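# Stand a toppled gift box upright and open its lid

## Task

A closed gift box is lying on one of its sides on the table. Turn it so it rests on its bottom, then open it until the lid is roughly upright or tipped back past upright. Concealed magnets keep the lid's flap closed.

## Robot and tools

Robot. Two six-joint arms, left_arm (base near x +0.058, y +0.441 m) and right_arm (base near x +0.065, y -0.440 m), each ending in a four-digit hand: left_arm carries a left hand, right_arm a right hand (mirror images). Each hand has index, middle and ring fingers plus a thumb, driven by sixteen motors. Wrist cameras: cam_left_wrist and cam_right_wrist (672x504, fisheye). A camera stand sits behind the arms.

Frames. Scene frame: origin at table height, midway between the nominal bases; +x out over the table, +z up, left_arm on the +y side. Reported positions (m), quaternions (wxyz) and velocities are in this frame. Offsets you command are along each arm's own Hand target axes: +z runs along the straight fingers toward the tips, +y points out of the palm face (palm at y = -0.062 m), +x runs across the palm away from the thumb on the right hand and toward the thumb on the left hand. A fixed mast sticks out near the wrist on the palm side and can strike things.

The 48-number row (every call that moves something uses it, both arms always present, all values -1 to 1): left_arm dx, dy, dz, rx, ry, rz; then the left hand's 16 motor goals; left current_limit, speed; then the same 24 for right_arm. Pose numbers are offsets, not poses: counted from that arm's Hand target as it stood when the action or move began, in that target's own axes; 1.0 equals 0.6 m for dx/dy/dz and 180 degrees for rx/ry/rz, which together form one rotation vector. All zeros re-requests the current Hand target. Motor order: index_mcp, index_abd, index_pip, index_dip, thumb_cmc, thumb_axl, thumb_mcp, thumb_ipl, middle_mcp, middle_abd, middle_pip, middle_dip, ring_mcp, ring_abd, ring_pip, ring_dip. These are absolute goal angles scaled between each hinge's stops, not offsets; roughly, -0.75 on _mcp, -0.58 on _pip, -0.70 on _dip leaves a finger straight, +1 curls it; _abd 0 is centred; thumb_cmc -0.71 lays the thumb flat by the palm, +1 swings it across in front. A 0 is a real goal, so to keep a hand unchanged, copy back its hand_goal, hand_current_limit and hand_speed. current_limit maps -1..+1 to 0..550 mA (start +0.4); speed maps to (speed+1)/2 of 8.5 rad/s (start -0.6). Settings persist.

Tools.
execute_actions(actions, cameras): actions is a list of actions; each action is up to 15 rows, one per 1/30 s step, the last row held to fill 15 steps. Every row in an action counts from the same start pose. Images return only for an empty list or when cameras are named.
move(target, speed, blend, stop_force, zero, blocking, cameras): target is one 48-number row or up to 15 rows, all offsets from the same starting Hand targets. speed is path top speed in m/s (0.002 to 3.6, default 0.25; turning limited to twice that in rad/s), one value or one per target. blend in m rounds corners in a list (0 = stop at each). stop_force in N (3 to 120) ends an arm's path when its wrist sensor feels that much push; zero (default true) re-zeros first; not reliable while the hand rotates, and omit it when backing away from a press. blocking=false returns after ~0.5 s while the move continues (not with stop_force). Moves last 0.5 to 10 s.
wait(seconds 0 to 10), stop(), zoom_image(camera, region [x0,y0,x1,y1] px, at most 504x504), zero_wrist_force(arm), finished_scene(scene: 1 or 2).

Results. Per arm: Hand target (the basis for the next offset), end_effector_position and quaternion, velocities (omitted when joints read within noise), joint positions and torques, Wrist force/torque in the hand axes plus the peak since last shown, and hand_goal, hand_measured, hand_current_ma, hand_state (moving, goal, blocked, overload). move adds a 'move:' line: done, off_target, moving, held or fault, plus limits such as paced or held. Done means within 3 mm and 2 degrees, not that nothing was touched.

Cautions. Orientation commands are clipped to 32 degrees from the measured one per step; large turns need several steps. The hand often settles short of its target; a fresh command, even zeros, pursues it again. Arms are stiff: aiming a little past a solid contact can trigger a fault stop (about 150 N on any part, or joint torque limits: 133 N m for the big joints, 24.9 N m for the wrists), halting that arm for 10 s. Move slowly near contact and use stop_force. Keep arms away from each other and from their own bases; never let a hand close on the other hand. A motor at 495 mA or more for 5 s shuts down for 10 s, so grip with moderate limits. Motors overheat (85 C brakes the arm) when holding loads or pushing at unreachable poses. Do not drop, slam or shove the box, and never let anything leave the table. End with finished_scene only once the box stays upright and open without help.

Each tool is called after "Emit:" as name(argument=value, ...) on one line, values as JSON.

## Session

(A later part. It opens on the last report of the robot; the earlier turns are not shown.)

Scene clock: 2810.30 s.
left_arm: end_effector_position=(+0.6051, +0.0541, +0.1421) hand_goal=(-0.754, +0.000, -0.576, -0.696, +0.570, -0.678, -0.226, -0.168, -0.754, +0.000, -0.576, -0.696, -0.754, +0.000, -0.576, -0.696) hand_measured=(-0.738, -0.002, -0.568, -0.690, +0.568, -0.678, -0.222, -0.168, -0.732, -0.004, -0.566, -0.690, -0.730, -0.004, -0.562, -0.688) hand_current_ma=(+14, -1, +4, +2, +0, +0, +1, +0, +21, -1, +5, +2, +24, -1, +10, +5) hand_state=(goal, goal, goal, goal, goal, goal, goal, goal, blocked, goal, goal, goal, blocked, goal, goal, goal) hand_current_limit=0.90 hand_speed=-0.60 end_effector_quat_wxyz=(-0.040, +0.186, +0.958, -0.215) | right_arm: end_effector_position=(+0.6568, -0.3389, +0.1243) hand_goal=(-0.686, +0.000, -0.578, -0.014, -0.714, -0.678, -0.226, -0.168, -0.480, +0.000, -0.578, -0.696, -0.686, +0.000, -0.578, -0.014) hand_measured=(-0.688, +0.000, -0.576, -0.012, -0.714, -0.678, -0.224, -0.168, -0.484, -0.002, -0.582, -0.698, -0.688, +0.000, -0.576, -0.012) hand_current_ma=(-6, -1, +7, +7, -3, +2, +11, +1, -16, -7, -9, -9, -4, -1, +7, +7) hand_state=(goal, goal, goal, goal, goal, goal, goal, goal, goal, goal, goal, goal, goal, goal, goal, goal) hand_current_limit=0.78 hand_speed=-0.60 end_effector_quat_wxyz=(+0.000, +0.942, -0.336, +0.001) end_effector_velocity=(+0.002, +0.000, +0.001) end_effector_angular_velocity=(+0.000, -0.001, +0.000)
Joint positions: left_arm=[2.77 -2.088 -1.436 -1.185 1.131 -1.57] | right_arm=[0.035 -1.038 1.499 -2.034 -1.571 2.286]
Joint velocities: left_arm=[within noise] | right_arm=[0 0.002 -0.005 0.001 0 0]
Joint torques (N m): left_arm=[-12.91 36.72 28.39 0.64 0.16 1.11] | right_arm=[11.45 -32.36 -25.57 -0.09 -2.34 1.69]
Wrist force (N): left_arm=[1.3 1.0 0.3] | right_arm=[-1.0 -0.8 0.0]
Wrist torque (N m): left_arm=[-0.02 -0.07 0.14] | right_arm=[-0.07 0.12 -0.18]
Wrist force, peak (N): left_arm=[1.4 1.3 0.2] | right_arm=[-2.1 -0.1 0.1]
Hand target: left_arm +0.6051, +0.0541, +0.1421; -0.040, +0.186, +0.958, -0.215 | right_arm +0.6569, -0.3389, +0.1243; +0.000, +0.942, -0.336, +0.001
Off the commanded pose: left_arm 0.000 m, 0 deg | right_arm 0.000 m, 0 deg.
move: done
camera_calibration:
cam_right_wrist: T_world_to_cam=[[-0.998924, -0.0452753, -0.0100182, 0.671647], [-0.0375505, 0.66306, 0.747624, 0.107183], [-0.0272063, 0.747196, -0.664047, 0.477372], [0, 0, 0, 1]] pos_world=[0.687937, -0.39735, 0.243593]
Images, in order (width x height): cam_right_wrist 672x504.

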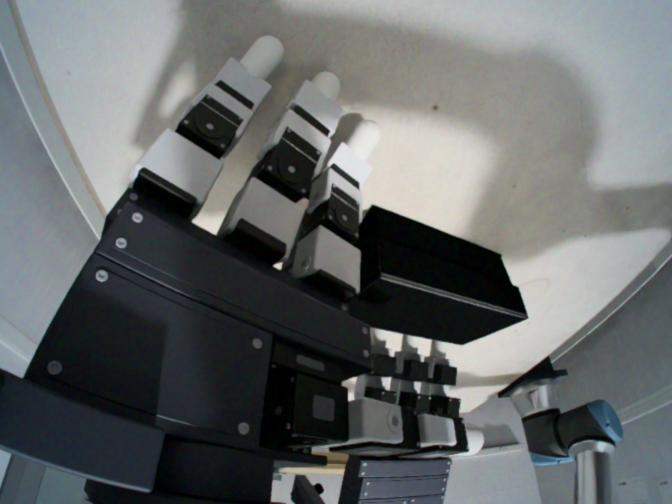

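Emit:
move(target=[[0,0.0755,-0.0352,0,0,0,-0.754,0,-0.576,-0.696,0.571,-0.678,-0.226,-0.168,-0.754,0,-0.576,-0.696,-0.754,0,-0.576,-0.696,0.9,-0.6, -0.181,0.148,-0.08,0,0,0.45,-0.685,0,-0.577,-0.014,-0.714,-0.678,-0.226,-0.168,-0.479,0,-0.577,-0.696,-0.685,0,-0.577,-0.014,0.78,-0.6]], speed=0.3)

Emit:
move(target=[[0,0.0493,0.1057,0,0,0,-0.754,0,0.883,0.174,0.571,-0.678,-0.226,-0.168,-0.754,0,0.883,0.174,-0.754,0,0.883,0.174,0.9,-0.5, 0,0,0,0,0,0.45,0.082,0,-0.276,-0.522,-0.714,-0.678,-0.226,-0.168,0.16,0,-0.577,-0.696,0.082,0,-0.276,-0.522,0.78,-0.6]], speed=0.15, cameras=["all"])

Scene clock: 2883.00 s.
left_arm: end_effector_position=(+0.6238, +0.1004, +0.1419) hand_goal=(-0.754, +0.000, -0.576, -0.696, +0.570, -0.678, -0.226, -0.168, -0.754, +0.000, -0.576, -0.696, -0.754, +0.000, -0.576, -0.696) hand_measured=(-0.742, -0.002, -0.572, -0.694, +0.568, -0.678, -0.222, -0.168, -0.740, -0.002, -0.570, -0.694, -0.742, -0.002, -0.570, -0.692) hand_current_ma=(+8, +0, +2, +1, +0, +0, +1, +0, +11, -1, +2, +1, +8, -1, +2, +1) hand_state=(goal, goal, goal, goal, goal, goal, goal, goal, goal, goal, goal, goal, goal, goal, goal, goal) hand_current_limit=0.90 hand_speed=-0.60 end_effector_quat_wxyz=(-0.040, +0.186, +0.958, -0.215) | right_arm: end_effector_position=(+0.5166, -0.3388, +0.1721) hand_goal=(-0.686, +0.000, -0.578, -0.014, -0.714, -0.678, -0.226, -0.168, -0.480, +0.000, -0.578, -0.696, -0.686, +0.000, -0.578, -0.014) hand_measured=(-0.688, +0.000, -0.576, -0.012, -0.714, -0.678, -0.224, -0.168, -0.484, -0.002, -0.582, -0.698, -0.688, +0.000, -0.576, -0.012) hand_current_ma=(-6, -1, +7, +7, -3, +2, +11, +1, -16, -7, -9, -9, -4, -1, +7, +7) hand_state=(goal, goal, goal, goal, goal, goal, goal, goal, goal, goal, goal, goal, goal, goal, goal, goal) hand_current_limit=0.78 hand_speed=-0.60 end_effector_quat_wxyz=(+0.001, -0.498, +0.867, +0.000)
Joint positions: left_arm=[2.844 -2.067 -1.459 -1.218 1.132 -1.488] | right_arm=[-0.18 -1.452 1.937 -2.057 -1.57 3.484]
Joint torques (N m): left_arm=[15.21 46.49 17.1 0.15 1.07 1.95] | right_arm=[-13.15 -42.02 -15.5 -4.53 -2.1 1.54]
Wrist force (N): left_arm=[1.2 0.3 0.1] | right_arm=[-0.9 -0.7 0.1]
Wrist torque (N m): left_arm=[0.05 -0.08 0.06] | right_arm=[-0.07 0.14 -0.16]
Wrist force, peak (N): left_arm=[1.3 1.3 0.2] | right_arm=[-1.2 -1.0 0.7]
Hand target: left_arm +0.6238, +0.1004, +0.1419; -0.040, +0.186, +0.958, -0.215 | right_arm +0.5166, -0.3388, +0.1721; +0.001, -0.498, +0.867, +0.000
Off the commanded pose: left_arm 0.000 m, 0 deg | right_arm 0.000 m, 0 deg.
move: done

Scene clock: 2888.43 s.
left_arm: end_effector_position=(+0.6239, +0.1001, +0.0720) hand_goal=(-0.754, +0.000, +0.882, +0.174, +0.570, -0.678, -0.226, -0.168, -0.754, +0.000, +0.882, +0.174, -0.754, +0.000, +0.882, +0.174) hand_measured=(-0.748, -0.002, +0.876, +0.170, +0.568, -0.678, -0.222, -0.168, -0.748, -0.002, +0.876, +0.170, -0.748, -0.002, +0.874, +0.170) hand_current_ma=(+3, +0, -3, -1, +0, +0, +1, +0, +3, -1, -3, -1, +2, -1, -3, -1) hand_state=(goal, goal, goal, goal, goal, goal, goal, goal, goal, goal, goal, goal, goal, goal, goal, goal) hand_current_limit=0.90 hand_speed=-0.50 end_effector_quat_wxyz=(-0.040, +0.186, +0.958, -0.215) | right_arm: end_effector_position=(+0.5166, -0.3388, +0.1721) hand_goal=(+0.082, +0.000, -0.276, -0.522, -0.714, -0.678, -0.226, -0.168, +0.160, +0.000, -0.578, -0.696, +0.082, +0.000, -0.276, -0.522) hand_measured=(+0.062, +0.000, -0.282, -0.520, -0.714, -0.678, -0.224, -0.168, +0.144, -0.002, -0.582, -0.698, +0.066, +0.000, -0.282, -0.520) hand_current_ma=(-79, -1, -21, +7, -3, +2, +11, +1, -65, -7, -9, -9, -64, -1, -21, +7) hand_state=(goal, goal, goal, goal, goal, goal, goal, goal, goal, goal, goal, goal, goal, goal, goal, goal) hand_current_limit=0.78 hand_speed=-0.60 end_effector_quat_wxyz=(+0.001, +0.185, +0.983, +0.000)
Joint positions: left_arm=[2.844 -2.141 -1.539 -1.064 1.132 -1.488] | right_arm=[-0.257 -1.738 2.215 -2.049 -1.57 4.82]
Joint torques (N m): left_arm=[-14.8 34.57 15.79 4.14 -1.61 -1.7] | right_arm=[12.08 -28.72 -14.65 -0.13 -1.88 1.75]
Wrist force (N): left_arm=[1.9 0.1 0.2] | right_arm=[-0.7 -0.7 0.0]
Wrist torque (N m): left_arm=[0.08 -0.16 0.14] | right_arm=[0.08 0.08 -0.15]
Wrist force, peak (N): left_arm=[2.0 0.0 0.2] | right_arm=[-1.1 -1.2 0.3]
Hand target: left_arm +0.6239, +0.1001, +0.0720; -0.040, +0.186, +0.958, -0.215 | right_arm +0.5166, -0.3388, +0.1721; +0.001, +0.185, +0.983, +0.000
Off the commanded pose: left_arm 0.000 m, 0 deg | right_arm 0.000 m, 0 deg.
move: done
camera_calibration:
cam_left_wrist: T_world_to_cam=[[0.527761, -0.814792, 0.239965, -0.299647], [-0.483793, -0.056145, 0.87338, 0.201651], [-0.69815, -0.577029, -0.423822, 0.65036], [0, 0, 0, 1]] pos_world=[0.709748, 0.142448, 0.171423]
cam_right_wrist: T_world_to_cam=[[0.935954, 0.352051, -0.00699714, -0.333331], [0.238572, -0.619396, 0.747952, -0.511008], [0.258984, -0.701718, -0.663716, -0.13362], [0, 0, 0, 1]] pos_world=[0.468501, -0.29293, 0.291192]

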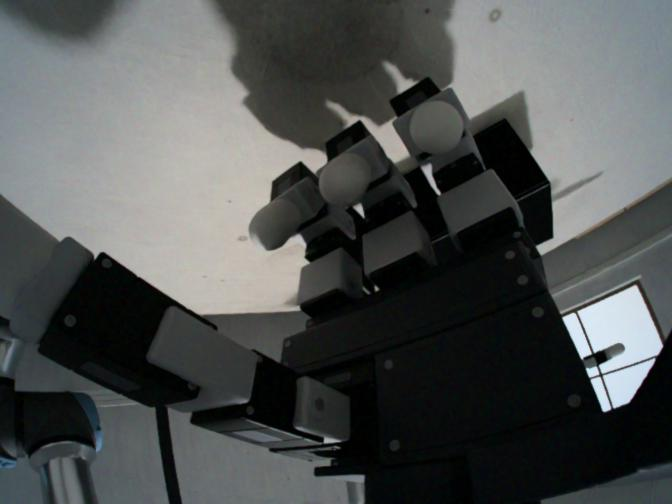

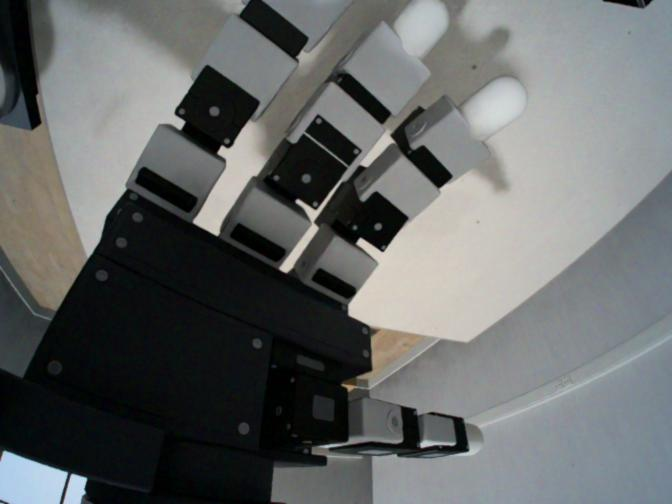

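Emit:
move(target=[[0,0,0,0,0,0,-0.754,0,0.883,0.174,0.571,-0.678,-0.226,-0.168,-0.754,0,0.883,0.174,-0.754,0,0.883,0.174,0.9,-0.5, 0,0.135,0,0,0,0,0.082,0,-0.276,-0.522,-0.714,-0.678,-0.226,-0.168,0.16,0,-0.577,-0.696,0.082,0,-0.276,-0.522,0.78,-0.6],[0,0,0,0,0,0,-0.754,0,0.883,0.174,0.571,-0.678,-0.226,-0.168,-0.754,0,0.883,0.174,-0.754,0,0.883,0.174,0.9,-0.5, 0,0.135,0.195,0,0,0,0.082,0,-0.276,-0.522,-0.714,-0.678,-0.226,-0.168,0.16,0,-0.577,-0.696,0.082,0,-0.276,-0.522,0.78,-0.6]], speed=0.2)

Emit:
move(target=[[0,-0.13,0.0606,0,0,0,-0.754,0,0.883,0.174,0.571,-0.678,-0.226,-0.168,-0.754,0,0.883,0.174,-0.754,0,0.883,0.174,0.9,-0.5, 0,0,0,0,0,0,0.082,0,-0.276,-0.522,-0.714,-0.678,-0.226,-0.168,0.16,0,-0.577,-0.696,0.082,0,-0.276,-0.522,0.78,-0.6]], speed=0.03, stop_force=4, cameras=["all"])

Scene clock: 2909.00 s.
left_arm: end_effector_position=(+0.6239, +0.1001, +0.0720) hand_goal=(-0.754, +0.000, +0.882, +0.174, +0.570, -0.678, -0.226, -0.168, -0.754, +0.000, +0.882, +0.174, -0.754, +0.000, +0.882, +0.174) hand_measured=(-0.748, -0.002, +0.876, +0.170, +0.568, -0.678, -0.222, -0.168, -0.748, -0.002, +0.876, +0.170, -0.748, -0.002, +0.874, +0.170) hand_current_ma=(+3, +0, -3, -1, +0, +0, +1, +0, +3, -1, -3, -1, +2, -1, -3, -1) hand_state=(goal, goal, goal, goal, goal, goal, goal, goal, goal, goal, goal, goal, goal, goal, goal, goal) hand_current_limit=0.90 hand_speed=-0.50 end_effector_quat_wxyz=(-0.040, +0.186, +0.958, -0.215) | right_arm: end_effector_position=(+0.5461, -0.2634, +0.0553) hand_goal=(+0.082, +0.000, -0.276, -0.522, -0.714, -0.678, -0.226, -0.168, +0.160, +0.000, -0.578, -0.696, +0.082, +0.000, -0.276, -0.522) hand_measured=(+0.062, +0.000, -0.282, -0.520, -0.714, -0.678, -0.224, -0.168, +0.144, -0.002, -0.582, -0.698, +0.066, +0.000, -0.282, -0.520) hand_current_ma=(-76, -1, -21, +7, -3, +2, +11, +1, -62, -7, -9, -9, -62, -1, -21, +7) hand_state=(goal, goal, goal, goal, goal, goal, goal, goal, goal, goal, goal, goal, goal, goal, goal, goal) hand_current_limit=0.78 hand_speed=-0.60 end_effector_quat_wxyz=(+0.001, +0.185, +0.983, +0.000)
Joint positions: left_arm=[2.844 -2.141 -1.539 -1.064 1.132 -1.488] | right_arm=[-0.058 -1.415 2.277 -2.434 -1.571 5.02]
Joint torques (N m): left_arm=[-14.27 34.5 15.25 4.19 -1.2 -1.73] | right_arm=[11.12 -9.42 -10.58 -4.73 2.58 1.78]
Wrist force (N): left_arm=[1.8 0.0 0.1] | right_arm=[-1.1 -0.7 0.0]
Wrist torque (N m): left_arm=[0.08 -0.16 0.14] | right_arm=[0.09 0.15 -0.21]
Wrist force, peak (N): left_arm=[1.9 0.0 0.3] | right_arm=[-0.6 -1.8 0.1]
Hand target: left_arm +0.6239, +0.1001, +0.0720; -0.040, +0.186, +0.958, -0.215 | right_arm +0.5462, -0.2634, +0.0552; +0.001, +0.185, +0.983, +0.000
Off the commanded pose: left_arm 0.000 m, 0 deg | right_arm 0.000 m, 0 deg.
move: done

Scene clock: 2913.00 s.
left_arm: end_effector_position=(+0.5917, +0.0203, +0.0723) hand_goal=(-0.754, +0.000, +0.882, +0.174, +0.570, -0.678, -0.226, -0.168, -0.754, +0.000, +0.882, +0.174, -0.754, +0.000, +0.882, +0.174) hand_measured=(-0.748, -0.002, +0.876, +0.170, +0.568, -0.678, -0.222, -0.168, -0.750, -0.002, +0.876, +0.170, -0.752, -0.002, +0.874, +0.170) hand_current_ma=(+2, +0, -3, -1, +0, +0, +1, +0, +2, -1, -3, -1, +1, -1, -3, -1) hand_state=(goal, goal, goal, goal, goal, goal, goal, goal, goal, goal, goal, goal, goal, goal, goal, goal) hand_current_limit=0.90 hand_speed=-0.50 end_effector_quat_wxyz=(-0.040, +0.186, +0.958, -0.215) | right_arm: end_effector_position=(+0.5462, -0.2634, +0.0552) hand_goal=(+0.082, +0.000, -0.276, -0.522, -0.714, -0.678, -0.226, -0.168, +0.160, +0.000, -0.578, -0.696, +0.082, +0.000, -0.276, -0.522) hand_measured=(+0.062, +0.000, -0.282, -0.520, -0.714, -0.678, -0.224, -0.168, +0.144, -0.002, -0.582, -0.698, +0.066, +0.000, -0.282, -0.520) hand_current_ma=(-76, -1, -21, +7, -3, +2, +11, +1, -62, -7, -9, -9, -62, -1, -21, +7) hand_state=(goal, goal, goal, goal, goal, goal, goal, goal, goal, goal, goal, goal, goal, goal, goal, goal) hand_current_limit=0.78 hand_speed=-0.60 end_effector_quat_wxyz=(+0.001, +0.185, +0.983, +0.000)
Joint positions: left_arm=[2.716 -2.181 -1.488 -1.015 1.131 -1.629] | right_arm=[-0.058 -1.415 2.277 -2.434 -1.571 5.02]
Joint torques (N m): left_arm=[-14.62 36.47 28.54 4.21 1.04 -1.61] | right_arm=[11.16 -10.07 -11.16 -4.77 2.56 1.7]
Wrist force (N): left_arm=[1.6 0.7 -1.1] | right_arm=[-0.9 -0.7 0.1]
Wrist torque (N m): left_arm=[0.21 -0.20 0.16] | right_arm=[0.08 0.13 -0.20]
Wrist force, peak (N): left_arm=[1.6 0.7 -1.5] | right_arm=[-1.3 -0.9 0.1]
Hand target: left_arm +0.5917, +0.0203, +0.0723; -0.040, +0.186, +0.958, -0.215 | right_arm +0.5462, -0.2634, +0.0552; +0.001, +0.185, +0.983, +0.000
Off the commanded pose: left_arm 0.000 m, 0 deg | right_arm 0.000 m, 0 deg.
move: done
camera_calibration:
cam_left_wrist: T_world_to_cam=[[0.527761, -0.814792, 0.239965, -0.347693], [-0.483793, -0.056145, 0.87338, 0.181283], [-0.69815, -0.577029, -0.423822, 0.58189], [0, 0, 0, 1]] pos_world=[0.677448, 0.0626484, 0.171723]
cam_right_wrist: T_world_to_cam=[[0.936089, 0.351692, -0.00704698, -0.388571], [0.238371, -0.619478, 0.747948, -0.383787], [0.258682, -0.701826, -0.66372, -0.165767], [0, 0, 0, 1]] pos_world=[0.498101, -0.21743, 0.174292]

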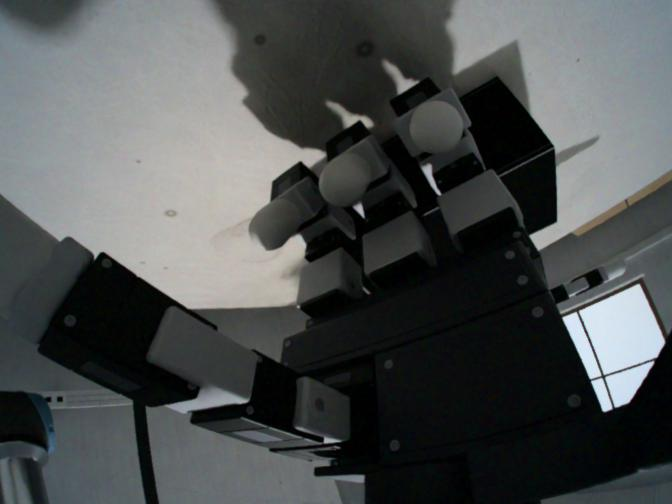

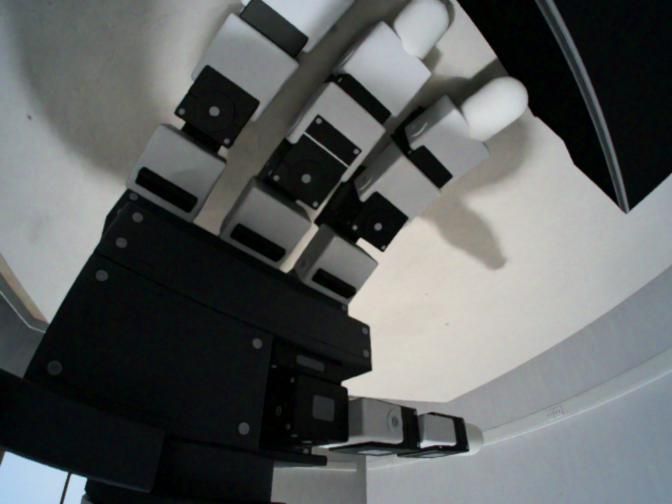

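Emit:
move(target=[[0,0,0,0,0,0,-0.754,0,0.883,0.174,0.571,-0.678,-0.226,-0.168,-0.754,0,0.883,0.174,-0.754,0,0.883,0.174,0.9,-0.5, 0,0.12,0,0,0,0,0.082,0,-0.276,-0.522,-0.714,-0.678,-0.226,-0.168,0.16,0,-0.577,-0.696,0.082,0,-0.276,-0.522,0.78,-0.6]], speed=0.03, stop_force=5, cameras=["all"])

Emit:
zoom_image(camera="cam_right_wrist", region=[300, 0, 600, 225])

Scene clock: 2922.03 s.
left_arm: end_effector_position=(+0.5917, +0.0203, +0.0723) hand_goal=(-0.754, +0.000, +0.882, +0.174, +0.570, -0.678, -0.226, -0.168, -0.754, +0.000, +0.882, +0.174, -0.754, +0.000, +0.882, +0.174) hand_measured=(-0.752, -0.002, +0.876, +0.170, +0.568, -0.678, -0.222, -0.168, -0.754, -0.002, +0.876, +0.170, -0.756, -0.002, +0.874, +0.170) hand_current_ma=(+0, +0, -3, -1, +0, +0, +1, +0, +0, -1, -3, -1, -1, -1, -3, -1) hand_state=(goal, goal, goal, goal, goal, goal, goal, goal, goal, goal, goal, goal, goal, goal, goal, goal) hand_current_limit=0.90 hand_speed=-0.50 end_effector_quat_wxyz=(-0.040, +0.186, +0.958, -0.215) | right_arm: end_effector_position=(+0.5482, -0.2580, +0.0552) hand_goal=(+0.082, +0.000, -0.276, -0.522, -0.714, -0.678, -0.226, -0.168, +0.160, +0.000, -0.578, -0.696, +0.082, +0.000, -0.276, -0.522) hand_measured=(+0.062, -0.002, -0.278, -0.520, -0.714, -0.678, -0.224, -0.168, +0.144, -0.002, -0.582, -0.698, +0.066, -0.002, -0.278, -0.520) hand_current_ma=(-84, -7, -3, +7, -2, +2, +11, +1, -61, -7, -9, -9, -66, -5, -9, +7) hand_state=(blocked, goal, goal, goal, goal, goal, goal, goal, goal, goal, goal, goal, goal, goal, goal, goal) hand_current_limit=0.78 hand_speed=-0.60 end_effector_quat_wxyz=(+0.001, +0.185, +0.983, +0.000)
Joint positions: left_arm=[2.716 -2.181 -1.488 -1.015 1.131 -1.629] | right_arm=[-0.046 -1.408 2.268 -2.433 -1.571 5.032]
Joint torques (N m): left_arm=[-14.78 36.41 13.26 -0.18 -2.38 -1.31] | right_arm=[-13.05 -39.67 -11.11 -4.81 2.38 -0.83]
Wrist force (N): left_arm=[0.6 0.7 -3.6] | right_arm=[-1.0 -0.7 0.0]
Wrist torque (N m): left_arm=[0.48 -0.33 0.05] | right_arm=[0.07 0.15 -0.09]
Wrist force, peak (N): left_arm=[1.6 4.0 -9.9] | right_arm=[-1.3 -11.0 -0.6]
Hand target: left_arm +0.5917, +0.0203, +0.0723; -0.040, +0.186, +0.958, -0.215 | right_arm +0.5482, -0.2580, +0.0552; +0.001, +0.185, +0.983, +0.000 (not the last commanded pose)
Off the commanded pose: left_arm 0.000 m, 0 deg | right_arm 0.066 m, 0 deg.
move: contact (right_arm)
camera_calibration:
cam_left_wrist: T_world_to_cam=[[0.527761, -0.814792, 0.239965, -0.347745], [-0.483793, -0.056145, 0.87338, 0.181331], [-0.69815, -0.577029, -0.423822, 0.58196], [0, 0, 0, 1]] pos_world=[0.677548, 0.0626484, 0.171723]
cam_right_wrist: T_world_to_cam=[[0.936056, 0.351781, -0.0069606, -0.392286], [0.238379, -0.619506, 0.747922, -0.380986], [0.258793, -0.701757, -0.66375, -0.1626], [0, 0, 0, 1]] pos_world=[0.500101, -0.21213, 0.174292]

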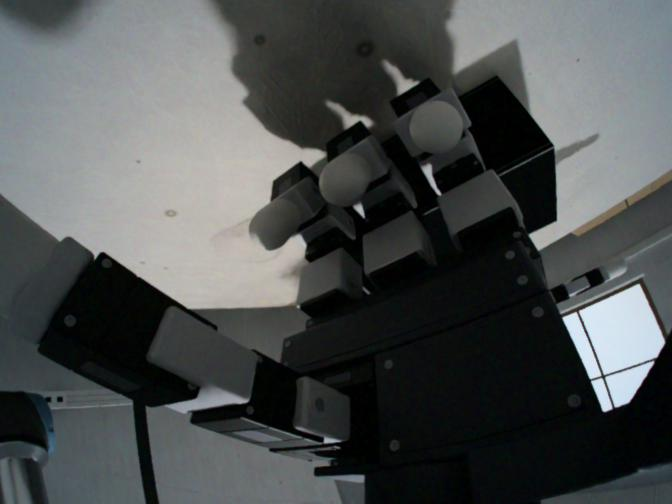

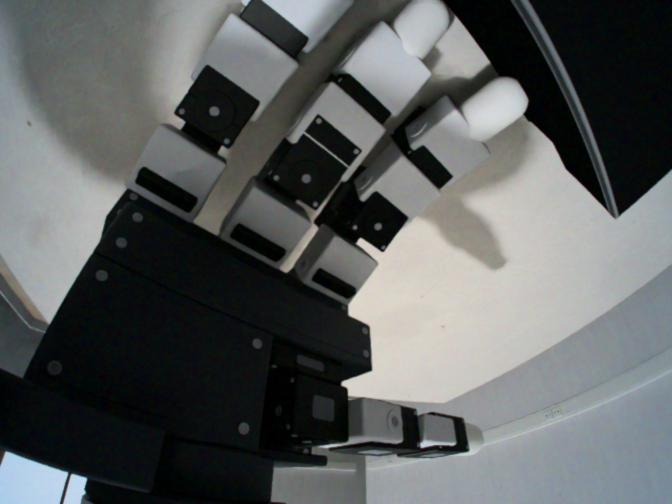

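Scaled by 1.680 from the camera's 672x504 image, which has a finer 960x720 frame.

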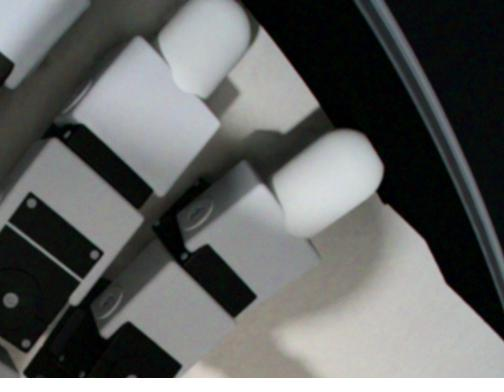

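Emit:
move(target=[[0,0,0,0,0,0,-0.754,0,0.883,0.174,0.571,-0.678,-0.226,-0.168,-0.754,0,0.883,0.174,-0.754,0,0.883,0.174,0.9,-0.5, 0,0.12,0,0,0,0,0.082,0,-0.276,-0.522,-0.714,-0.678,-0.226,-0.168,0.16,0,-0.577,-0.696,0.082,0,-0.276,-0.522,0.78,-0.6]], speed=0.015, stop_force=25, cameras=["all"])

Emit:
zoom_image(camera="cam_right_wrist", region=[300, 0, 672, 279])

Scene clock: 2941.10 s.
left_arm: end_effector_position=(+0.5917, +0.0203, +0.0723) hand_goal=(-0.754, +0.000, +0.882, +0.174, +0.570, -0.678, -0.226, -0.168, -0.754, +0.000, +0.882, +0.174, -0.754, +0.000, +0.882, +0.174) hand_measured=(-0.754, -0.002, +0.876, +0.170, +0.568, -0.678, -0.222, -0.168, -0.758, -0.002, +0.876, +0.170, -0.758, -0.002, +0.874, +0.170) hand_current_ma=(+0, +0, -3, -1, +0, +0, +1, +0, -1, -1, -3, -1, -2, -1, -3, -1) hand_state=(goal, goal, goal, goal, goal, goal, goal, goal, goal, goal, goal, goal, goal, goal, goal, goal) hand_current_limit=0.90 hand_speed=-0.50 end_effector_quat_wxyz=(-0.040, +0.186, +0.958, -0.215) | right_arm: end_effector_position=(+0.5493, -0.2553, +0.0552) hand_goal=(+0.082, +0.000, -0.276, -0.522, -0.714, -0.678, -0.226, -0.168, +0.160, +0.000, -0.578, -0.696, +0.082, +0.000, -0.276, -0.522) hand_measured=(+0.050, -0.004, -0.264, -0.506, -0.714, -0.678, -0.224, -0.168, +0.144, -0.002, -0.582, -0.698, +0.054, -0.004, -0.266, -0.506) hand_current_ma=(-138, -9, +39, +62, -2, +2, +11, +1, -61, -7, -9, -9, -119, -8, +36, +60) hand_state=(blocked, goal, goal, goal, goal, goal, goal, goal, goal, goal, goal, goal, blocked, goal, goal, goal) hand_current_limit=0.78 hand_speed=-0.60 end_effector_quat_wxyz=(+0.001, +0.185, +0.983, +0.000)
Joint positions: left_arm=[2.716 -2.181 -1.488 -1.015 1.131 -1.629] | right_arm=[-0.039 -1.404 2.264 -2.432 -1.571 5.039]
Joint torques (N m): left_arm=[-14.54 34.27 14.46 0.81 -2.2 0.12] | right_arm=[-10.04 -39.02 -12.05 -5.45 4.44 -0.79]
Wrist force (N): left_arm=[2.2 9.8 -23.9] | right_arm=[-1.1 -12.4 -1.3]
Wrist torque (N m): left_arm=[2.39 -0.92 -0.07] | right_arm=[0.01 0.18 -0.36]
Wrist force, peak (N): left_arm=[2.6 10.0 -24.5] | right_arm=[-1.4 -27.6 -3.3]
Hand target: left_arm +0.5917, +0.0203, +0.0723; -0.040, +0.186, +0.958, -0.215 | right_arm +0.5493, -0.2553, +0.0552; +0.001, +0.185, +0.983, +0.000 (not the last commanded pose)
Off the commanded pose: left_arm 0.000 m, 0 deg | right_arm 0.069 m, 0 deg.
move: contact (right_arm)
camera_calibration:
cam_left_wrist: T_world_to_cam=[[0.527761, -0.814792, 0.239965, -0.347693], [-0.483793, -0.056145, 0.87338, 0.181283], [-0.69815, -0.577029, -0.423822, 0.58189], [0, 0, 0, 1]] pos_world=[0.677448, 0.0626484, 0.171723]
cam_right_wrist: T_world_to_cam=[[0.936111, 0.351638, -0.00684681, -0.394344], [0.238169, -0.619475, 0.748015, -0.37948], [0.258789, -0.701856, -0.663646, -0.161027], [0, 0, 0, 1]] pos_world=[0.501201, -0.20943, 0.174291]

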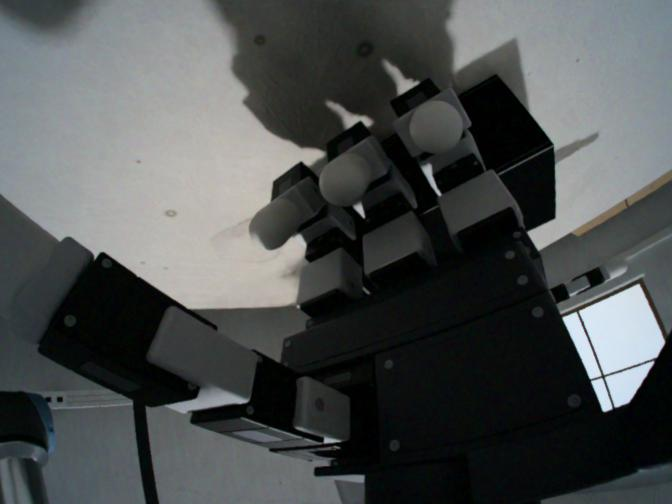

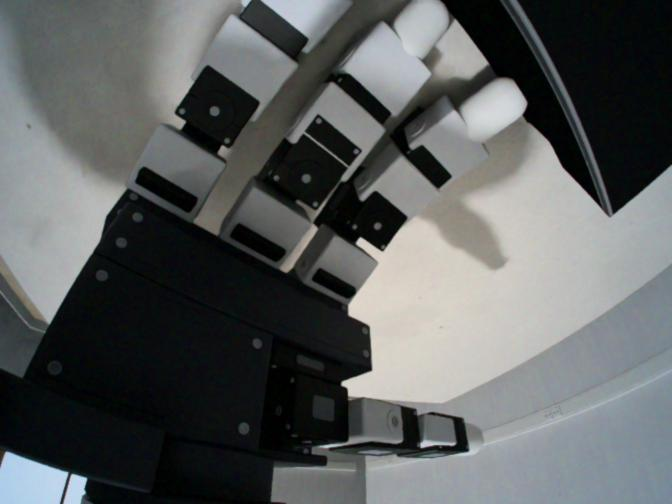

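Scaled by 1.355 from the camera's 672x504 image, which has a finer 960x720 frame.

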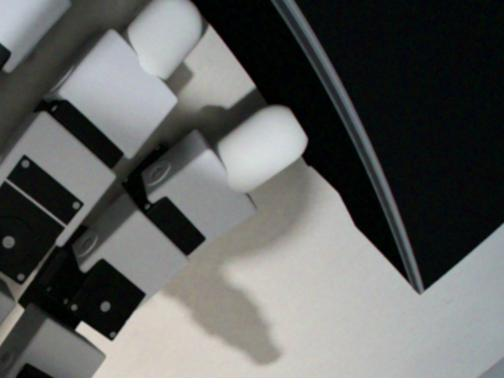

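Emit:
move(target=[[0,0,0,0,0,0,-0.754,0,0.883,0.174,0.571,-0.678,-0.226,-0.168,-0.754,0,0.883,0.174,-0.754,0,0.883,0.174,0.9,-0.5, 0,-0.04,0,0,0,0,0.082,0,-0.276,-0.522,-0.714,-0.678,-0.226,-0.168,0.16,0,-0.577,-0.696,0.082,0,-0.276,-0.522,0.78,-0.6],[0,0,0,0,0,0,-0.754,0,0.883,0.174,0.571,-0.678,-0.226,-0.168,-0.754,0,0.883,0.174,-0.754,0,0.883,0.174,0.9,-0.5, 0,-0.04,0,0,0,0,-0.082,0,-0.276,-0.522,-0.714,-0.678,-0.226,-0.168,0.16,0,-0.577,-0.696,-0.082,0,-0.276,-0.522,0.78,-0.6]], speed=0.08)

Emit:
move(target=[[0,0,0,0,0,0,-0.754,0,0.883,0.174,0.571,-0.678,-0.226,-0.168,-0.754,0,0.883,0.174,-0.754,0,0.883,0.174,0.9,-0.5, 0,0.15,0,0,0,0,-0.082,0,-0.276,-0.522,-0.714,-0.678,-0.226,-0.168,0.16,0,-0.577,-0.696,-0.082,0,-0.276,-0.522,0.78,-0.6]], speed=0.025, stop_force=8, cameras=["cam_right_wrist"])

Emit:
zoom_image(camera="cam_right_wrist", region=[300, 0, 672, 279])

Scene clock: 2962.00 s.
left_arm: end_effector_position=(+0.5917, +0.0203, +0.0723) hand_goal=(-0.754, +0.000, +0.882, +0.174, +0.570, -0.678, -0.226, -0.168, -0.754, +0.000, +0.882, +0.174, -0.754, +0.000, +0.882, +0.174) hand_measured=(-0.758, -0.002, +0.876, +0.170, +0.568, -0.678, -0.222, -0.168, -0.762, -0.002, +0.876, +0.170, -0.762, -0.002, +0.874, +0.170) hand_current_ma=(-1, +0, -3, -1, +0, +0, +1, +0, -4, -1, -3, -1, -5, -1, -3, -1) hand_state=(goal, goal, goal, goal, goal, goal, goal, goal, goal, goal, goal, goal, goal, goal, goal, goal) hand_current_limit=0.90 hand_speed=-0.50 end_effector_quat_wxyz=(-0.040, +0.186, +0.958, -0.215) | right_arm: end_effector_position=(+0.5406, -0.2777, +0.0552) hand_goal=(-0.082, +0.000, -0.276, -0.522, -0.714, -0.678, -0.226, -0.168, +0.160, +0.000, -0.578, -0.696, -0.082, +0.000, -0.276, -0.522) hand_measured=(-0.068, -0.002, -0.272, -0.520, -0.714, -0.678, -0.224, -0.168, +0.144, -0.002, -0.582, -0.698, -0.068, -0.002, -0.272, -0.520) hand_current_ma=(+56, -6, +9, +7, -2, +2, +11, +1, -61, -7, -9, -9, +57, -5, +10, +7) hand_state=(goal, goal, goal, goal, goal, goal, goal, goal, goal, goal, goal, goal, goal, goal, goal, goal) hand_current_limit=0.78 hand_speed=-0.60 end_effector_quat_wxyz=(+0.001, +0.185, +0.983, +0.000)
Joint positions: left_arm=[2.716 -2.181 -1.488 -1.015 1.131 -1.629] | right_arm=[-0.094 -1.433 2.3 -2.439 -1.571 4.984]
Joint torques (N m): left_arm=[-15.06 36.41 16.89 2.32 -0.07 1.46] | right_arm=[-13.67 -36.98 -8.81 -3.61 2.24 -0.85]
Wrist force (N): left_arm=[0.9 -0.3 -6.2] | right_arm=[-0.5 -1.5 -3.2]
Wrist torque (N m): left_arm=[0.78 -0.44 0.10] | right_arm=[0.08 0.15 -0.05]
Wrist force, peak (N): left_arm=[2.2 10.0 -24.2] | right_arm=[-1.2 -12.6 -1.1]
Hand target: left_arm +0.5917, +0.0203, +0.0723; -0.040, +0.186, +0.958, -0.215 | right_arm +0.5406, -0.2777, +0.0552; +0.001, +0.185, +0.983, +0.000
Off the commanded pose: left_arm 0.000 m, 0 deg | right_arm 0.000 m, 0 deg.
move: done

Scene clock: 2964.30 s.
left_arm: end_effector_position=(+0.5917, +0.0203, +0.0723) hand_goal=(-0.754, +0.000, +0.882, +0.174, +0.570, -0.678, -0.226, -0.168, -0.754, +0.000, +0.882, +0.174, -0.754, +0.000, +0.882, +0.174) hand_measured=(-0.758, -0.002, +0.876, +0.170, +0.568, -0.678, -0.222, -0.168, -0.760, -0.002, +0.876, +0.170, -0.762, -0.002, +0.874, +0.170) hand_current_ma=(-1, +0, -3, -1, +0, +0, +1, +0, -3, -1, -3, -1, -5, -1, -3, -1) hand_state=(goal, goal, goal, goal, goal, goal, goal, goal, goal, goal, goal, goal, goal, goal, goal, goal) hand_current_limit=0.90 hand_speed=-0.50 end_effector_quat_wxyz=(-0.040, +0.186, +0.958, -0.215) | right_arm: end_effector_position=(+0.5501, -0.2530, +0.0553) hand_goal=(-0.082, +0.000, -0.276, -0.522, -0.714, -0.678, -0.226, -0.168, +0.160, +0.000, -0.578, -0.696, -0.082, +0.000, -0.276, -0.522) hand_measured=(-0.068, -0.002, -0.270, -0.520, -0.714, -0.678, -0.224, -0.168, +0.144, -0.004, -0.582, -0.694, -0.068, -0.002, -0.270, -0.520) hand_current_ma=(+54, -5, +21, +7, -2, +2, +11, +1, -64, -9, -12, +3, +53, -4, +23, +7) hand_state=(goal, goal, goal, goal, goal, goal, goal, goal, goal, goal, goal, goal, goal, goal, goal, goal) hand_current_limit=0.78 hand_speed=-0.60 end_effector_quat_wxyz=(+0.001, +0.185, +0.983, +0.000)
Joint positions: left_arm=[2.716 -2.181 -1.488 -1.015 1.131 -1.629] | right_arm=[-0.034 -1.401 2.26 -2.431 -1.571 5.044]
Joint torques (N m): left_arm=[-14.41 39.09 18.42 2.15 -2.24 1.53] | right_arm=[-12.34 -38.6 -10.75 -4.79 2.96 -0.71]
Wrist force (N): left_arm=[1.5 3.1 -10.9] | right_arm=[-0.2 -4.0 -2.8]
Wrist torque (N m): left_arm=[1.22 -0.56 0.05] | right_arm=[0.00 0.14 -0.10]
Wrist force, peak (N): left_arm=[2.3 6.2 -14.5] | right_arm=[-0.2 -18.2 -9.4]
Hand target: left_arm +0.5917, +0.0203, +0.0723; -0.040, +0.186, +0.958, -0.215 | right_arm +0.5501, -0.2530, +0.0553; +0.001, +0.185, +0.983, +0.000 (not the last commanded pose)
Off the commanded pose: left_arm 0.000 m, 0 deg | right_arm 0.064 m, 0 deg.
move: contact (right_arm)
camera_calibration:
cam_right_wrist: T_world_to_cam=[[0.936119, 0.351616, -0.00682012, -0.396007], [0.238154, -0.619539, 0.747967, -0.378342], [0.258772, -0.70181, -0.663701, -0.159552], [0, 0, 0, 1]] pos_world=[0.502101, -0.20713, 0.174392]
Images, in order (width x height): cam_right_wrist 672x504.

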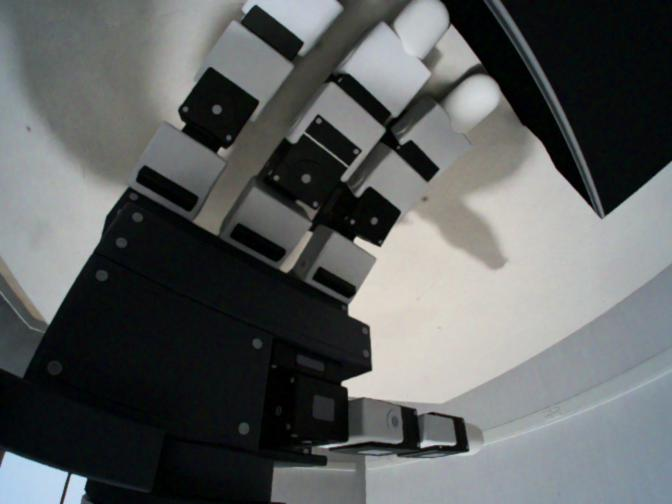

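Scaled by 1.355 from the camera's 672x504 image, which has a finer 960x720 frame.

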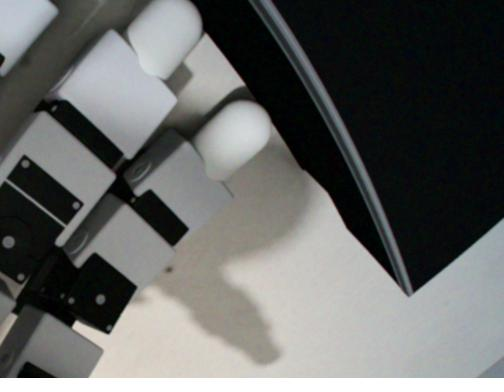

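Emit:
move(target=[[0,0,0,0,0,0,-0.754,0,0.883,0.174,0.571,-0.678,-0.226,-0.168,-0.754,0,0.883,0.174,-0.754,0,0.883,0.174,0.9,-0.5, 0,-0.02,0,0,0,0,-0.082,0,-0.276,-0.522,-0.714,-0.678,-0.226,-0.168,0.16,0,-0.577,-0.696,-0.082,0,-0.276,-0.522,0.78,-0.6],[0,0,0,0,0,0,-0.754,0,0.883,0.174,0.571,-0.678,-0.226,-0.168,-0.754,0,0.883,0.174,-0.754,0,0.883,0.174,0.9,-0.5, 0,-0.02,0,0,0,0,0.041,0,-0.431,-0.594,-0.714,-0.678,-0.226,-0.168,0.16,0,-0.577,-0.696,0.041,0,-0.431,-0.594,0.78,-0.6]], speed=0.06)

Emit:
move(target=[[0,0,0,0,0,0,-0.754,0,0.883,0.174,0.571,-0.678,-0.226,-0.168,-0.754,0,0.883,0.174,-0.754,0,0.883,0.174,0.9,-0.5, 0,0.15,0,0,0,0,0.041,0,-0.431,-0.594,-0.714,-0.678,-0.226,-0.168,0.16,0,-0.577,-0.696,0.041,0,-0.431,-0.594,0.78,-0.6]], speed=0.025, stop_force=25, cameras=["cam_right_wrist"])

Emit:
zoom_image(camera="cam_right_wrist", region=[300, 0, 672, 279])

Scene clock: 2982.33 s.
left_arm: end_effector_position=(+0.5917, +0.0203, +0.0723) hand_goal=(-0.754, +0.000, +0.882, +0.174, +0.570, -0.678, -0.226, -0.168, -0.754, +0.000, +0.882, +0.174, -0.754, +0.000, +0.882, +0.174) hand_measured=(-0.758, -0.002, +0.876, +0.170, +0.568, -0.678, -0.222, -0.168, -0.762, -0.002, +0.876, +0.170, -0.762, -0.002, +0.874, +0.170) hand_current_ma=(-1, +0, -3, -1, +0, +0, +1, +0, -4, -1, -3, -1, -5, -1, -3, -1) hand_state=(goal, goal, goal, goal, goal, goal, goal, goal, goal, goal, goal, goal, goal, goal, goal, goal) hand_current_limit=0.90 hand_speed=-0.50 end_effector_quat_wxyz=(-0.040, +0.186, +0.958, -0.215) | right_arm: end_effector_position=(+0.5458, -0.2642, +0.0553) hand_goal=(+0.040, +0.000, -0.432, -0.594, -0.714, -0.678, -0.226, -0.168, +0.160, +0.000, -0.578, -0.696, +0.040, +0.000, -0.432, -0.594) hand_measured=(+0.020, -0.002, -0.432, -0.592, -0.714, -0.678, -0.224, -0.168, +0.144, -0.004, -0.582, -0.694, +0.024, -0.002, -0.432, -0.592) hand_current_ma=(-77, -5, +1, +7, -2, +2, +11, +1, -64, -9, -12, +3, -62, -4, +1, +7) hand_state=(goal, goal, goal, goal, goal, goal, goal, goal, goal, goal, goal, goal, goal, goal, goal, goal) hand_current_limit=0.78 hand_speed=-0.60 end_effector_quat_wxyz=(+0.001, +0.185, +0.983, +0.000)
Joint positions: left_arm=[2.716 -2.181 -1.488 -1.015 1.131 -1.629] | right_arm=[-0.061 -1.416 2.278 -2.435 -1.571 5.018]
Joint torques (N m): left_arm=[-15 39.28 21.08 1.74 -0.03 1.45] | right_arm=[-12.85 -39.37 -10.85 -4.91 -1.27 -0.75]
Wrist force (N): left_arm=[1.2 -0.4 -6.4] | right_arm=[-0.4 -1.1 0.1]
Wrist torque (N m): left_arm=[0.77 -0.44 0.13] | right_arm=[0.02 0.07 -0.05]
Wrist force, peak (N): left_arm=[1.4 3.1 -11.1] | right_arm=[-0.1 -4.2 -3.1]
Hand target: left_arm +0.5917, +0.0203, +0.0723; -0.040, +0.186, +0.958, -0.215 | right_arm +0.5458, -0.2642, +0.0553; +0.001, +0.185, +0.983, +0.000
Off the commanded pose: left_arm 0.000 m, 0 deg | right_arm 0.000 m, 0 deg.
move: done

Scene clock: 2984.13 s.
left_arm: end_effector_position=(+0.5917, +0.0203, +0.0723) hand_goal=(-0.754, +0.000, +0.882, +0.174, +0.570, -0.678, -0.226, -0.168, -0.754, +0.000, +0.882, +0.174, -0.754, +0.000, +0.882, +0.174) hand_measured=(-0.758, -0.002, +0.876, +0.170, +0.568, -0.678, -0.222, -0.168, -0.758, -0.002, +0.876, +0.170, -0.760, -0.002, +0.874, +0.170) hand_current_ma=(-1, +0, -3, -1, +0, +0, +1, +0, -2, -1, -3, -1, -3, -1, -3, -1) hand_state=(goal, goal, goal, goal, goal, goal, goal, goal, goal, goal, goal, goal, goal, goal, goal, goal) hand_current_limit=0.90 hand_speed=-0.50 end_effector_quat_wxyz=(-0.040, +0.186, +0.958, -0.215) | right_arm: end_effector_position=(+0.5507, -0.2516, +0.0553) hand_goal=(+0.040, +0.000, -0.432, -0.594, -0.714, -0.678, -0.226, -0.168, +0.160, +0.000, -0.578, -0.696, +0.040, +0.000, -0.432, -0.594) hand_measured=(+0.022, -0.002, -0.432, -0.592, -0.714, -0.678, -0.224, -0.168, +0.142, -0.004, -0.582, -0.690, +0.024, -0.002, -0.432, -0.592) hand_current_ma=(-74, -5, +1, +7, -1, +2, +11, +1, -72, -11, -12, +20, -60, -4, +1, +7) hand_state=(goal, goal, goal, goal, goal, goal, goal, goal, goal, goal, goal, goal, goal, goal, goal, goal) hand_current_limit=0.78 hand_speed=-0.60 end_effector_quat_wxyz=(+0.001, +0.185, +0.983, +0.000)
Joint positions: left_arm=[2.716 -2.181 -1.488 -1.015 1.131 -1.629] | right_arm=[-0.03 -1.4 2.257 -2.43 -1.571 5.048]
Joint torques (N m): left_arm=[-14.53 27.92 15.2 1.62 -4.38 1.41] | right_arm=[-9.98 -38.87 -10.95 -4.99 0.9 -0.76]
Wrist force (N): left_arm=[2.1 10.1 -24.0] | right_arm=[-0.3 -10.9 -3.3]
Wrist torque (N m): left_arm=[2.41 -0.96 -0.10] | right_arm=[0.03 0.13 -0.26]
Wrist force, peak (N): left_arm=[2.3 10.2 -24.2] | right_arm=[-0.3 -30.4 -10.9]
Hand target: left_arm +0.5917, +0.0203, +0.0723; -0.040, +0.186, +0.958, -0.215 | right_arm +0.5507, -0.2516, +0.0553; +0.001, +0.185, +0.983, +0.000 (not the last commanded pose)
Off the commanded pose: left_arm 0.000 m, 0 deg | right_arm 0.076 m, 0 deg.
move: contact (right_arm)
camera_calibration:
cam_right_wrist: T_world_to_cam=[[0.936087, 0.351705, -0.00673284, -0.396948], [0.238162, -0.619567, 0.747941, -0.377599], [0.258883, -0.701741, -0.663731, -0.158735], [0, 0, 0, 1]] pos_world=[0.502601, -0.20573, 0.174392]
Images, in order (width x height): cam_right_wrist 672x504.

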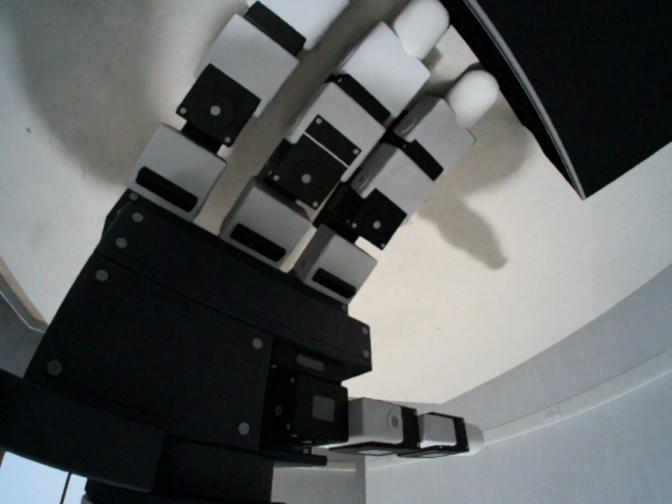

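Scaled by 1.355 from the camera's 672x504 image, which has a finer 960x720 frame.

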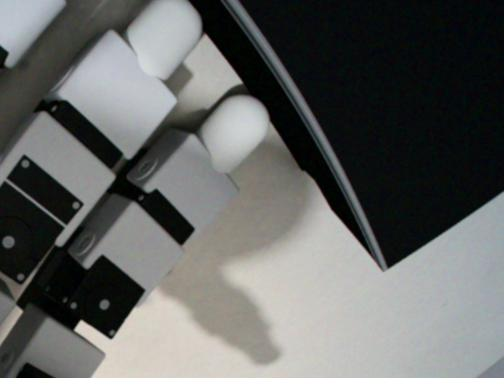

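Emit:
move(target=[[0,0,0,0,0,0,-0.754,0,0.883,0.174,0.571,-0.678,-0.226,-0.168,-0.754,0,0.883,0.174,-0.754,0,0.883,0.174,0.9,-0.5, 0,0.008,0,0,0,0,0.041,0,-0.431,-0.594,-0.714,-0.678,-0.226,-0.168,0.18,0,-0.577,-0.696,0.041,0,-0.431,-0.594,0.78,-0.6]], speed=0.025)

Emit:
move(target=[[0,0,0,0,0,0,-0.754,0,0.883,0.174,0.571,-0.678,-0.226,-0.168,-0.754,0,0.883,0.174,-0.754,0,0.883,0.174,0.9,-0.5, 0,0,0,0,0,0,0.1,0,-0.3,-0.4,-0.714,-0.678,-0.226,-0.168,0.18,0,-0.577,-0.696,0.1,0,-0.3,-0.4,0.78,-0.7]], cameras=["all"])

Emit:
move(target=[[0,0,0,0,0,0,-0.754,0,0.883,0.174,0.571,-0.678,-0.226,-0.168,-0.754,0,0.883,0.174,-0.754,0,0.883,0.174,0.9,-0.5, 0,0,0,0,0,0,0.25,0,-0.2,-0.3,-0.714,-0.678,-0.226,-0.168,0.18,0,-0.577,-0.696,0.25,0,-0.2,-0.3,0.78,-0.7]], cameras=["all"])

Emit:
zoom_image(camera="cam_right_wrist", region=[300, 0, 672, 279])

Scene clock: 3001.93 s.
left_arm: end_effector_position=(+0.5917, +0.0203, +0.0724) hand_goal=(-0.754, +0.000, +0.882, +0.174, +0.570, -0.678, -0.226, -0.168, -0.754, +0.000, +0.882, +0.174, -0.754, +0.000, +0.882, +0.174) hand_measured=(-0.758, -0.002, +0.876, +0.170, +0.568, -0.678, -0.222, -0.168, -0.760, -0.002, +0.876, +0.170, -0.760, -0.002, +0.876, +0.170) hand_current_ma=(-2, +0, -3, -1, +0, +0, +1, +0, -3, -1, -3, -1, -4, -1, -3, -1) hand_state=(goal, goal, goal, goal, goal, goal, goal, goal, goal, goal, goal, goal, goal, goal, goal, goal) hand_current_limit=0.90 hand_speed=-0.50 end_effector_quat_wxyz=(-0.040, +0.186, +0.958, -0.215) | right_arm: end_effector_position=(+0.5524, -0.2474, +0.0553) hand_goal=(+0.040, +0.000, -0.432, -0.594, -0.714, -0.678, -0.226, -0.168, +0.180, +0.000, -0.578, -0.696, +0.040, +0.000, -0.432, -0.594) hand_measured=(+0.022, -0.002, -0.432, -0.590, -0.714, -0.678, -0.224, -0.168, +0.144, -0.002, -0.588, -0.684, +0.024, -0.002, -0.430, -0.586) hand_current_ma=(-74, -7, +1, +13, -1, +2, +11, +1, -155, -5, -32, +43, -65, -6, +4, +26) hand_state=(goal, goal, goal, goal, goal, goal, goal, goal, blocked, goal, goal, goal, goal, goal, goal, goal) hand_current_limit=0.78 hand_speed=-0.60 end_effector_quat_wxyz=(+0.001, +0.185, +0.983, +0.000)
Joint positions: left_arm=[2.716 -2.181 -1.488 -1.015 1.131 -1.629] | right_arm=[-0.02 -1.394 2.25 -2.429 -1.571 5.058]
Joint torques (N m): left_arm=[-14.99 20.05 7.66 0.37 -4.41 1.23] | right_arm=[33.85 -2.3 -26.09 -2.14 14.35 1.99]
Wrist force (N): left_arm=[4.1 23.4 -56.6] | right_arm=[-1.1 -67.4 -23.8]
Wrist torque (N m): left_arm=[5.45 -1.79 -0.25] | right_arm=[0.81 0.64 -1.81]
Wrist force, peak (N): left_arm=[4.1 23.4 -56.6] | right_arm=[-1.1 -67.4 -23.8]
Hand target: left_arm +0.5917, +0.0203, +0.0723; -0.040, +0.186, +0.958, -0.215 | right_arm +0.5524, -0.2471, +0.0553; +0.001, +0.185, +0.983, +0.000
Off the commanded pose: left_arm 0.000 m, 0 deg | right_arm 0.000 m, 0 deg.
move: done

Scene clock: 3002.43 s.
left_arm: end_effector_position=(+0.5917, +0.0203, +0.0723) hand_goal=(-0.754, +0.000, +0.882, +0.174, +0.570, -0.678, -0.226, -0.168, -0.754, +0.000, +0.882, +0.174, -0.754, +0.000, +0.882, +0.174) hand_measured=(-0.758, -0.002, +0.876, +0.170, +0.568, -0.678, -0.222, -0.168, -0.760, -0.002, +0.876, +0.170, -0.760, -0.002, +0.876, +0.170) hand_current_ma=(-2, +0, -3, -1, +0, +0, +1, +0, -3, -1, -3, -1, -4, -1, -3, -1) hand_state=(goal, goal, goal, goal, goal, goal, goal, goal, goal, goal, goal, goal, goal, goal, goal, goal) hand_current_limit=0.90 hand_speed=-0.50 end_effector_quat_wxyz=(-0.040, +0.186, +0.958, -0.215) | right_arm: end_effector_position=(+0.5524, -0.2472, +0.0553) hand_goal=(+0.100, +0.000, -0.300, -0.400, -0.714, -0.678, -0.226, -0.168, +0.180, +0.000, -0.578, -0.696, +0.100, +0.000, -0.300, -0.400) hand_measured=(+0.006, -0.004, -0.424, -0.480, -0.714, -0.678, -0.224, -0.168, +0.142, -0.004, -0.588, -0.680, +0.010, -0.004, -0.426, -0.486) hand_current_ma=(-438, -9, -489, -349, -1, +2, +11, +1, -160, -9, -32, +60, -419, -8, -489, -377) hand_state=(blocked, goal, blocked, blocked, goal, goal, goal, goal, blocked, goal, goal, goal, blocked, goal, blocked, blocked) hand_current_limit=0.78 hand_speed=-0.70 end_effector_quat_wxyz=(+0.001, +0.185, +0.983, +0.000)
Joint positions: left_arm=[2.716 -2.181 -1.488 -1.015 1.131 -1.629] | right_arm=[-0.02 -1.394 2.25 -2.429 -1.571 5.058]
Joint torques (N m): left_arm=[-15.22 12.4 7.96 -0.89 -4.35 1.5] | right_arm=[32.53 -5.45 -27.84 -4.65 14.43 1.85]
Wrist force (N): left_arm=[4.2 23.6 -57.3] | right_arm=[-0.2 -66.2 -17.6]
Wrist torque (N m): left_arm=[5.51 -1.80 -0.25] | right_arm=[1.28 0.45 -1.63]
Wrist force, peak (N): left_arm=[4.2 23.6 -57.3] | right_arm=[-1.1 -67.7 -22.9]
Hand target: left_arm +0.5917, +0.0203, +0.0723; -0.040, +0.186, +0.958, -0.215 | right_arm +0.5524, -0.2471, +0.0553; +0.001, +0.185, +0.983, +0.000
Off the commanded pose: left_arm 0.000 m, 0 deg | right_arm 0.000 m, 0 deg.
move: done
camera_calibration:
cam_left_wrist: T_world_to_cam=[[0.527722, -0.814796, 0.240036, -0.347731], [-0.483836, -0.0560795, 0.87336, 0.181359], [-0.698149, -0.577029, -0.423822, 0.58196], [0, 0, 0, 1]] pos_world=[0.677548, 0.0626485, 0.171724]
cam_right_wrist: T_world_to_cam=[[0.936113, 0.351632, -0.00694607, -0.400207], [0.238164, -0.619258, 0.748196, -0.375147], [0.258788, -0.70205, -0.663442, -0.156175], [0, 0, 0, 1]] pos_world=[0.504401, -0.20123, 0.174291]

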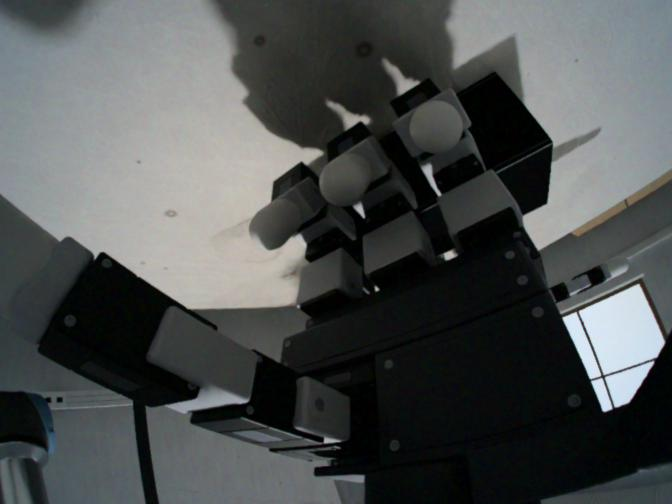

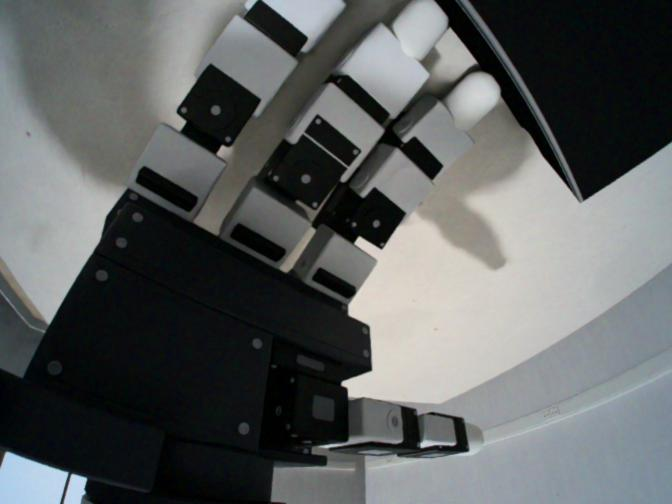

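Scene clock: 3002.93 s.
left_arm: end_effector_position=(+0.5917, +0.0203, +0.0723) hand_goal=(-0.754, +0.000, +0.882, +0.174, +0.570, -0.678, -0.226, -0.168, -0.754, +0.000, +0.882, +0.174, -0.754, +0.000, +0.882, +0.174) hand_measured=(-0.758, -0.002, +0.876, +0.170, +0.568, -0.678, -0.222, -0.168, -0.760, -0.002, +0.876, +0.170, -0.760, -0.002, +0.876, +0.170) hand_current_ma=(-2, +0, -3, -1, +0, +0, +1, +0, -3, -1, -3, -1, -4, -1, -3, -1) hand_state=(goal, goal, goal, goal, goal, goal, goal, goal, goal, goal, goal, goal, goal, goal, goal, goal) hand_current_limit=0.90 hand_speed=-0.50 end_effector_quat_wxyz=(-0.040, +0.186, +0.958, -0.215) | right_arm: end_effector_position=(+0.5524, -0.2472, +0.0553) hand_goal=(+0.250, +0.000, -0.200, -0.300, -0.714, -0.678, -0.226, -0.168, +0.180, +0.000, -0.578, -0.696, +0.250, +0.000, -0.200, -0.300) hand_measured=(+0.006, -0.004, -0.424, -0.464, -0.714, -0.678, -0.224, -0.168, +0.142, -0.004, -0.588, -0.680, +0.010, -0.004, -0.426, -0.480) hand_current_ma=(-489, -9, -490, -489, -1, +2, +11, +1, -160, -9, -32, +60, -489, -8, -489, -489) hand_state=(blocked, goal, blocked, blocked, goal, goal, goal, goal, blocked, goal, goal, goal, blocked, goal, blocked, blocked) hand_current_limit=0.78 hand_speed=-0.70 end_effector_quat_wxyz=(+0.001, +0.185, +0.983, +0.000)
Joint positions: left_arm=[2.716 -2.181 -1.488 -1.015 1.131 -1.629] | right_arm=[-0.02 -1.394 2.25 -2.429 -1.571 5.058]
Joint torques (N m): left_arm=[-15.24 10.97 7.51 -2.13 -4.33 1.49] | right_arm=[32.72 -5.25 -26.89 -6.41 14.44 1.72]
Wrist force (N): left_arm=[4.3 23.3 -57.1] | right_arm=[-0.1 -66.3 -18.2]
Wrist torque (N m): left_arm=[5.44 -1.81 -0.24] | right_arm=[1.39 0.42 -1.59]
Wrist force, peak (N): left_arm=[4.3 23.6 -57.3] | right_arm=[-0.2 -66.3 -18.4]
Hand target: left_arm +0.5917, +0.0203, +0.0723; -0.040, +0.186, +0.958, -0.215 | right_arm +0.5524, -0.2471, +0.0553; +0.001, +0.185, +0.983, +0.000
Off the commanded pose: left_arm 0.000 m, 0 deg | right_arm 0.000 m, 0 deg.
move: done
camera_calibration:
cam_left_wrist: T_world_to_cam=[[0.527722, -0.814796, 0.240036, -0.347731], [-0.483836, -0.0560795, 0.87336, 0.181359], [-0.698149, -0.577029, -0.423822, 0.58196], [0, 0, 0, 1]] pos_world=[0.677548, 0.0626485, 0.171724]
cam_right_wrist: T_world_to_cam=[[0.936113, 0.351632, -0.00694607, -0.400207], [0.238164, -0.619258, 0.748196, -0.375147], [0.258788, -0.70205, -0.663442, -0.156175], [0, 0, 0, 1]] pos_world=[0.504401, -0.20123, 0.174291]

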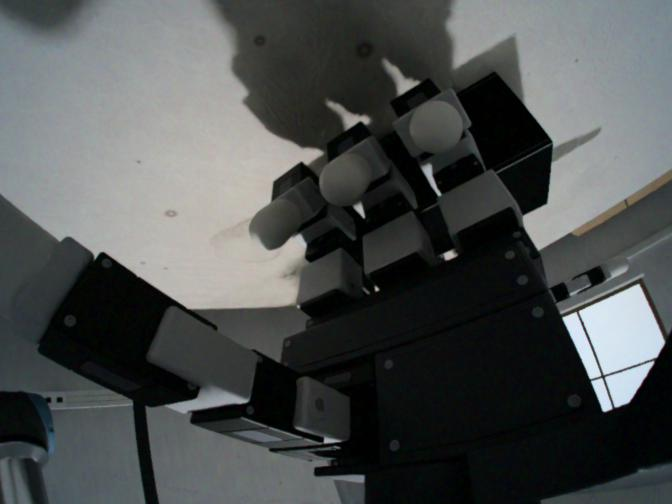

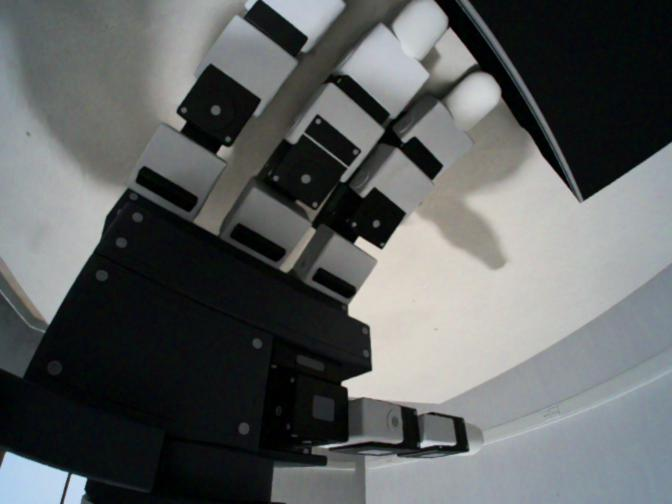

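Scaled by 1.355 from the camera's 672x504 image, which has a finer 960x720 frame.

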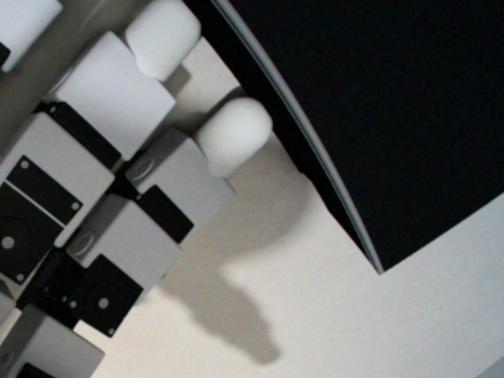

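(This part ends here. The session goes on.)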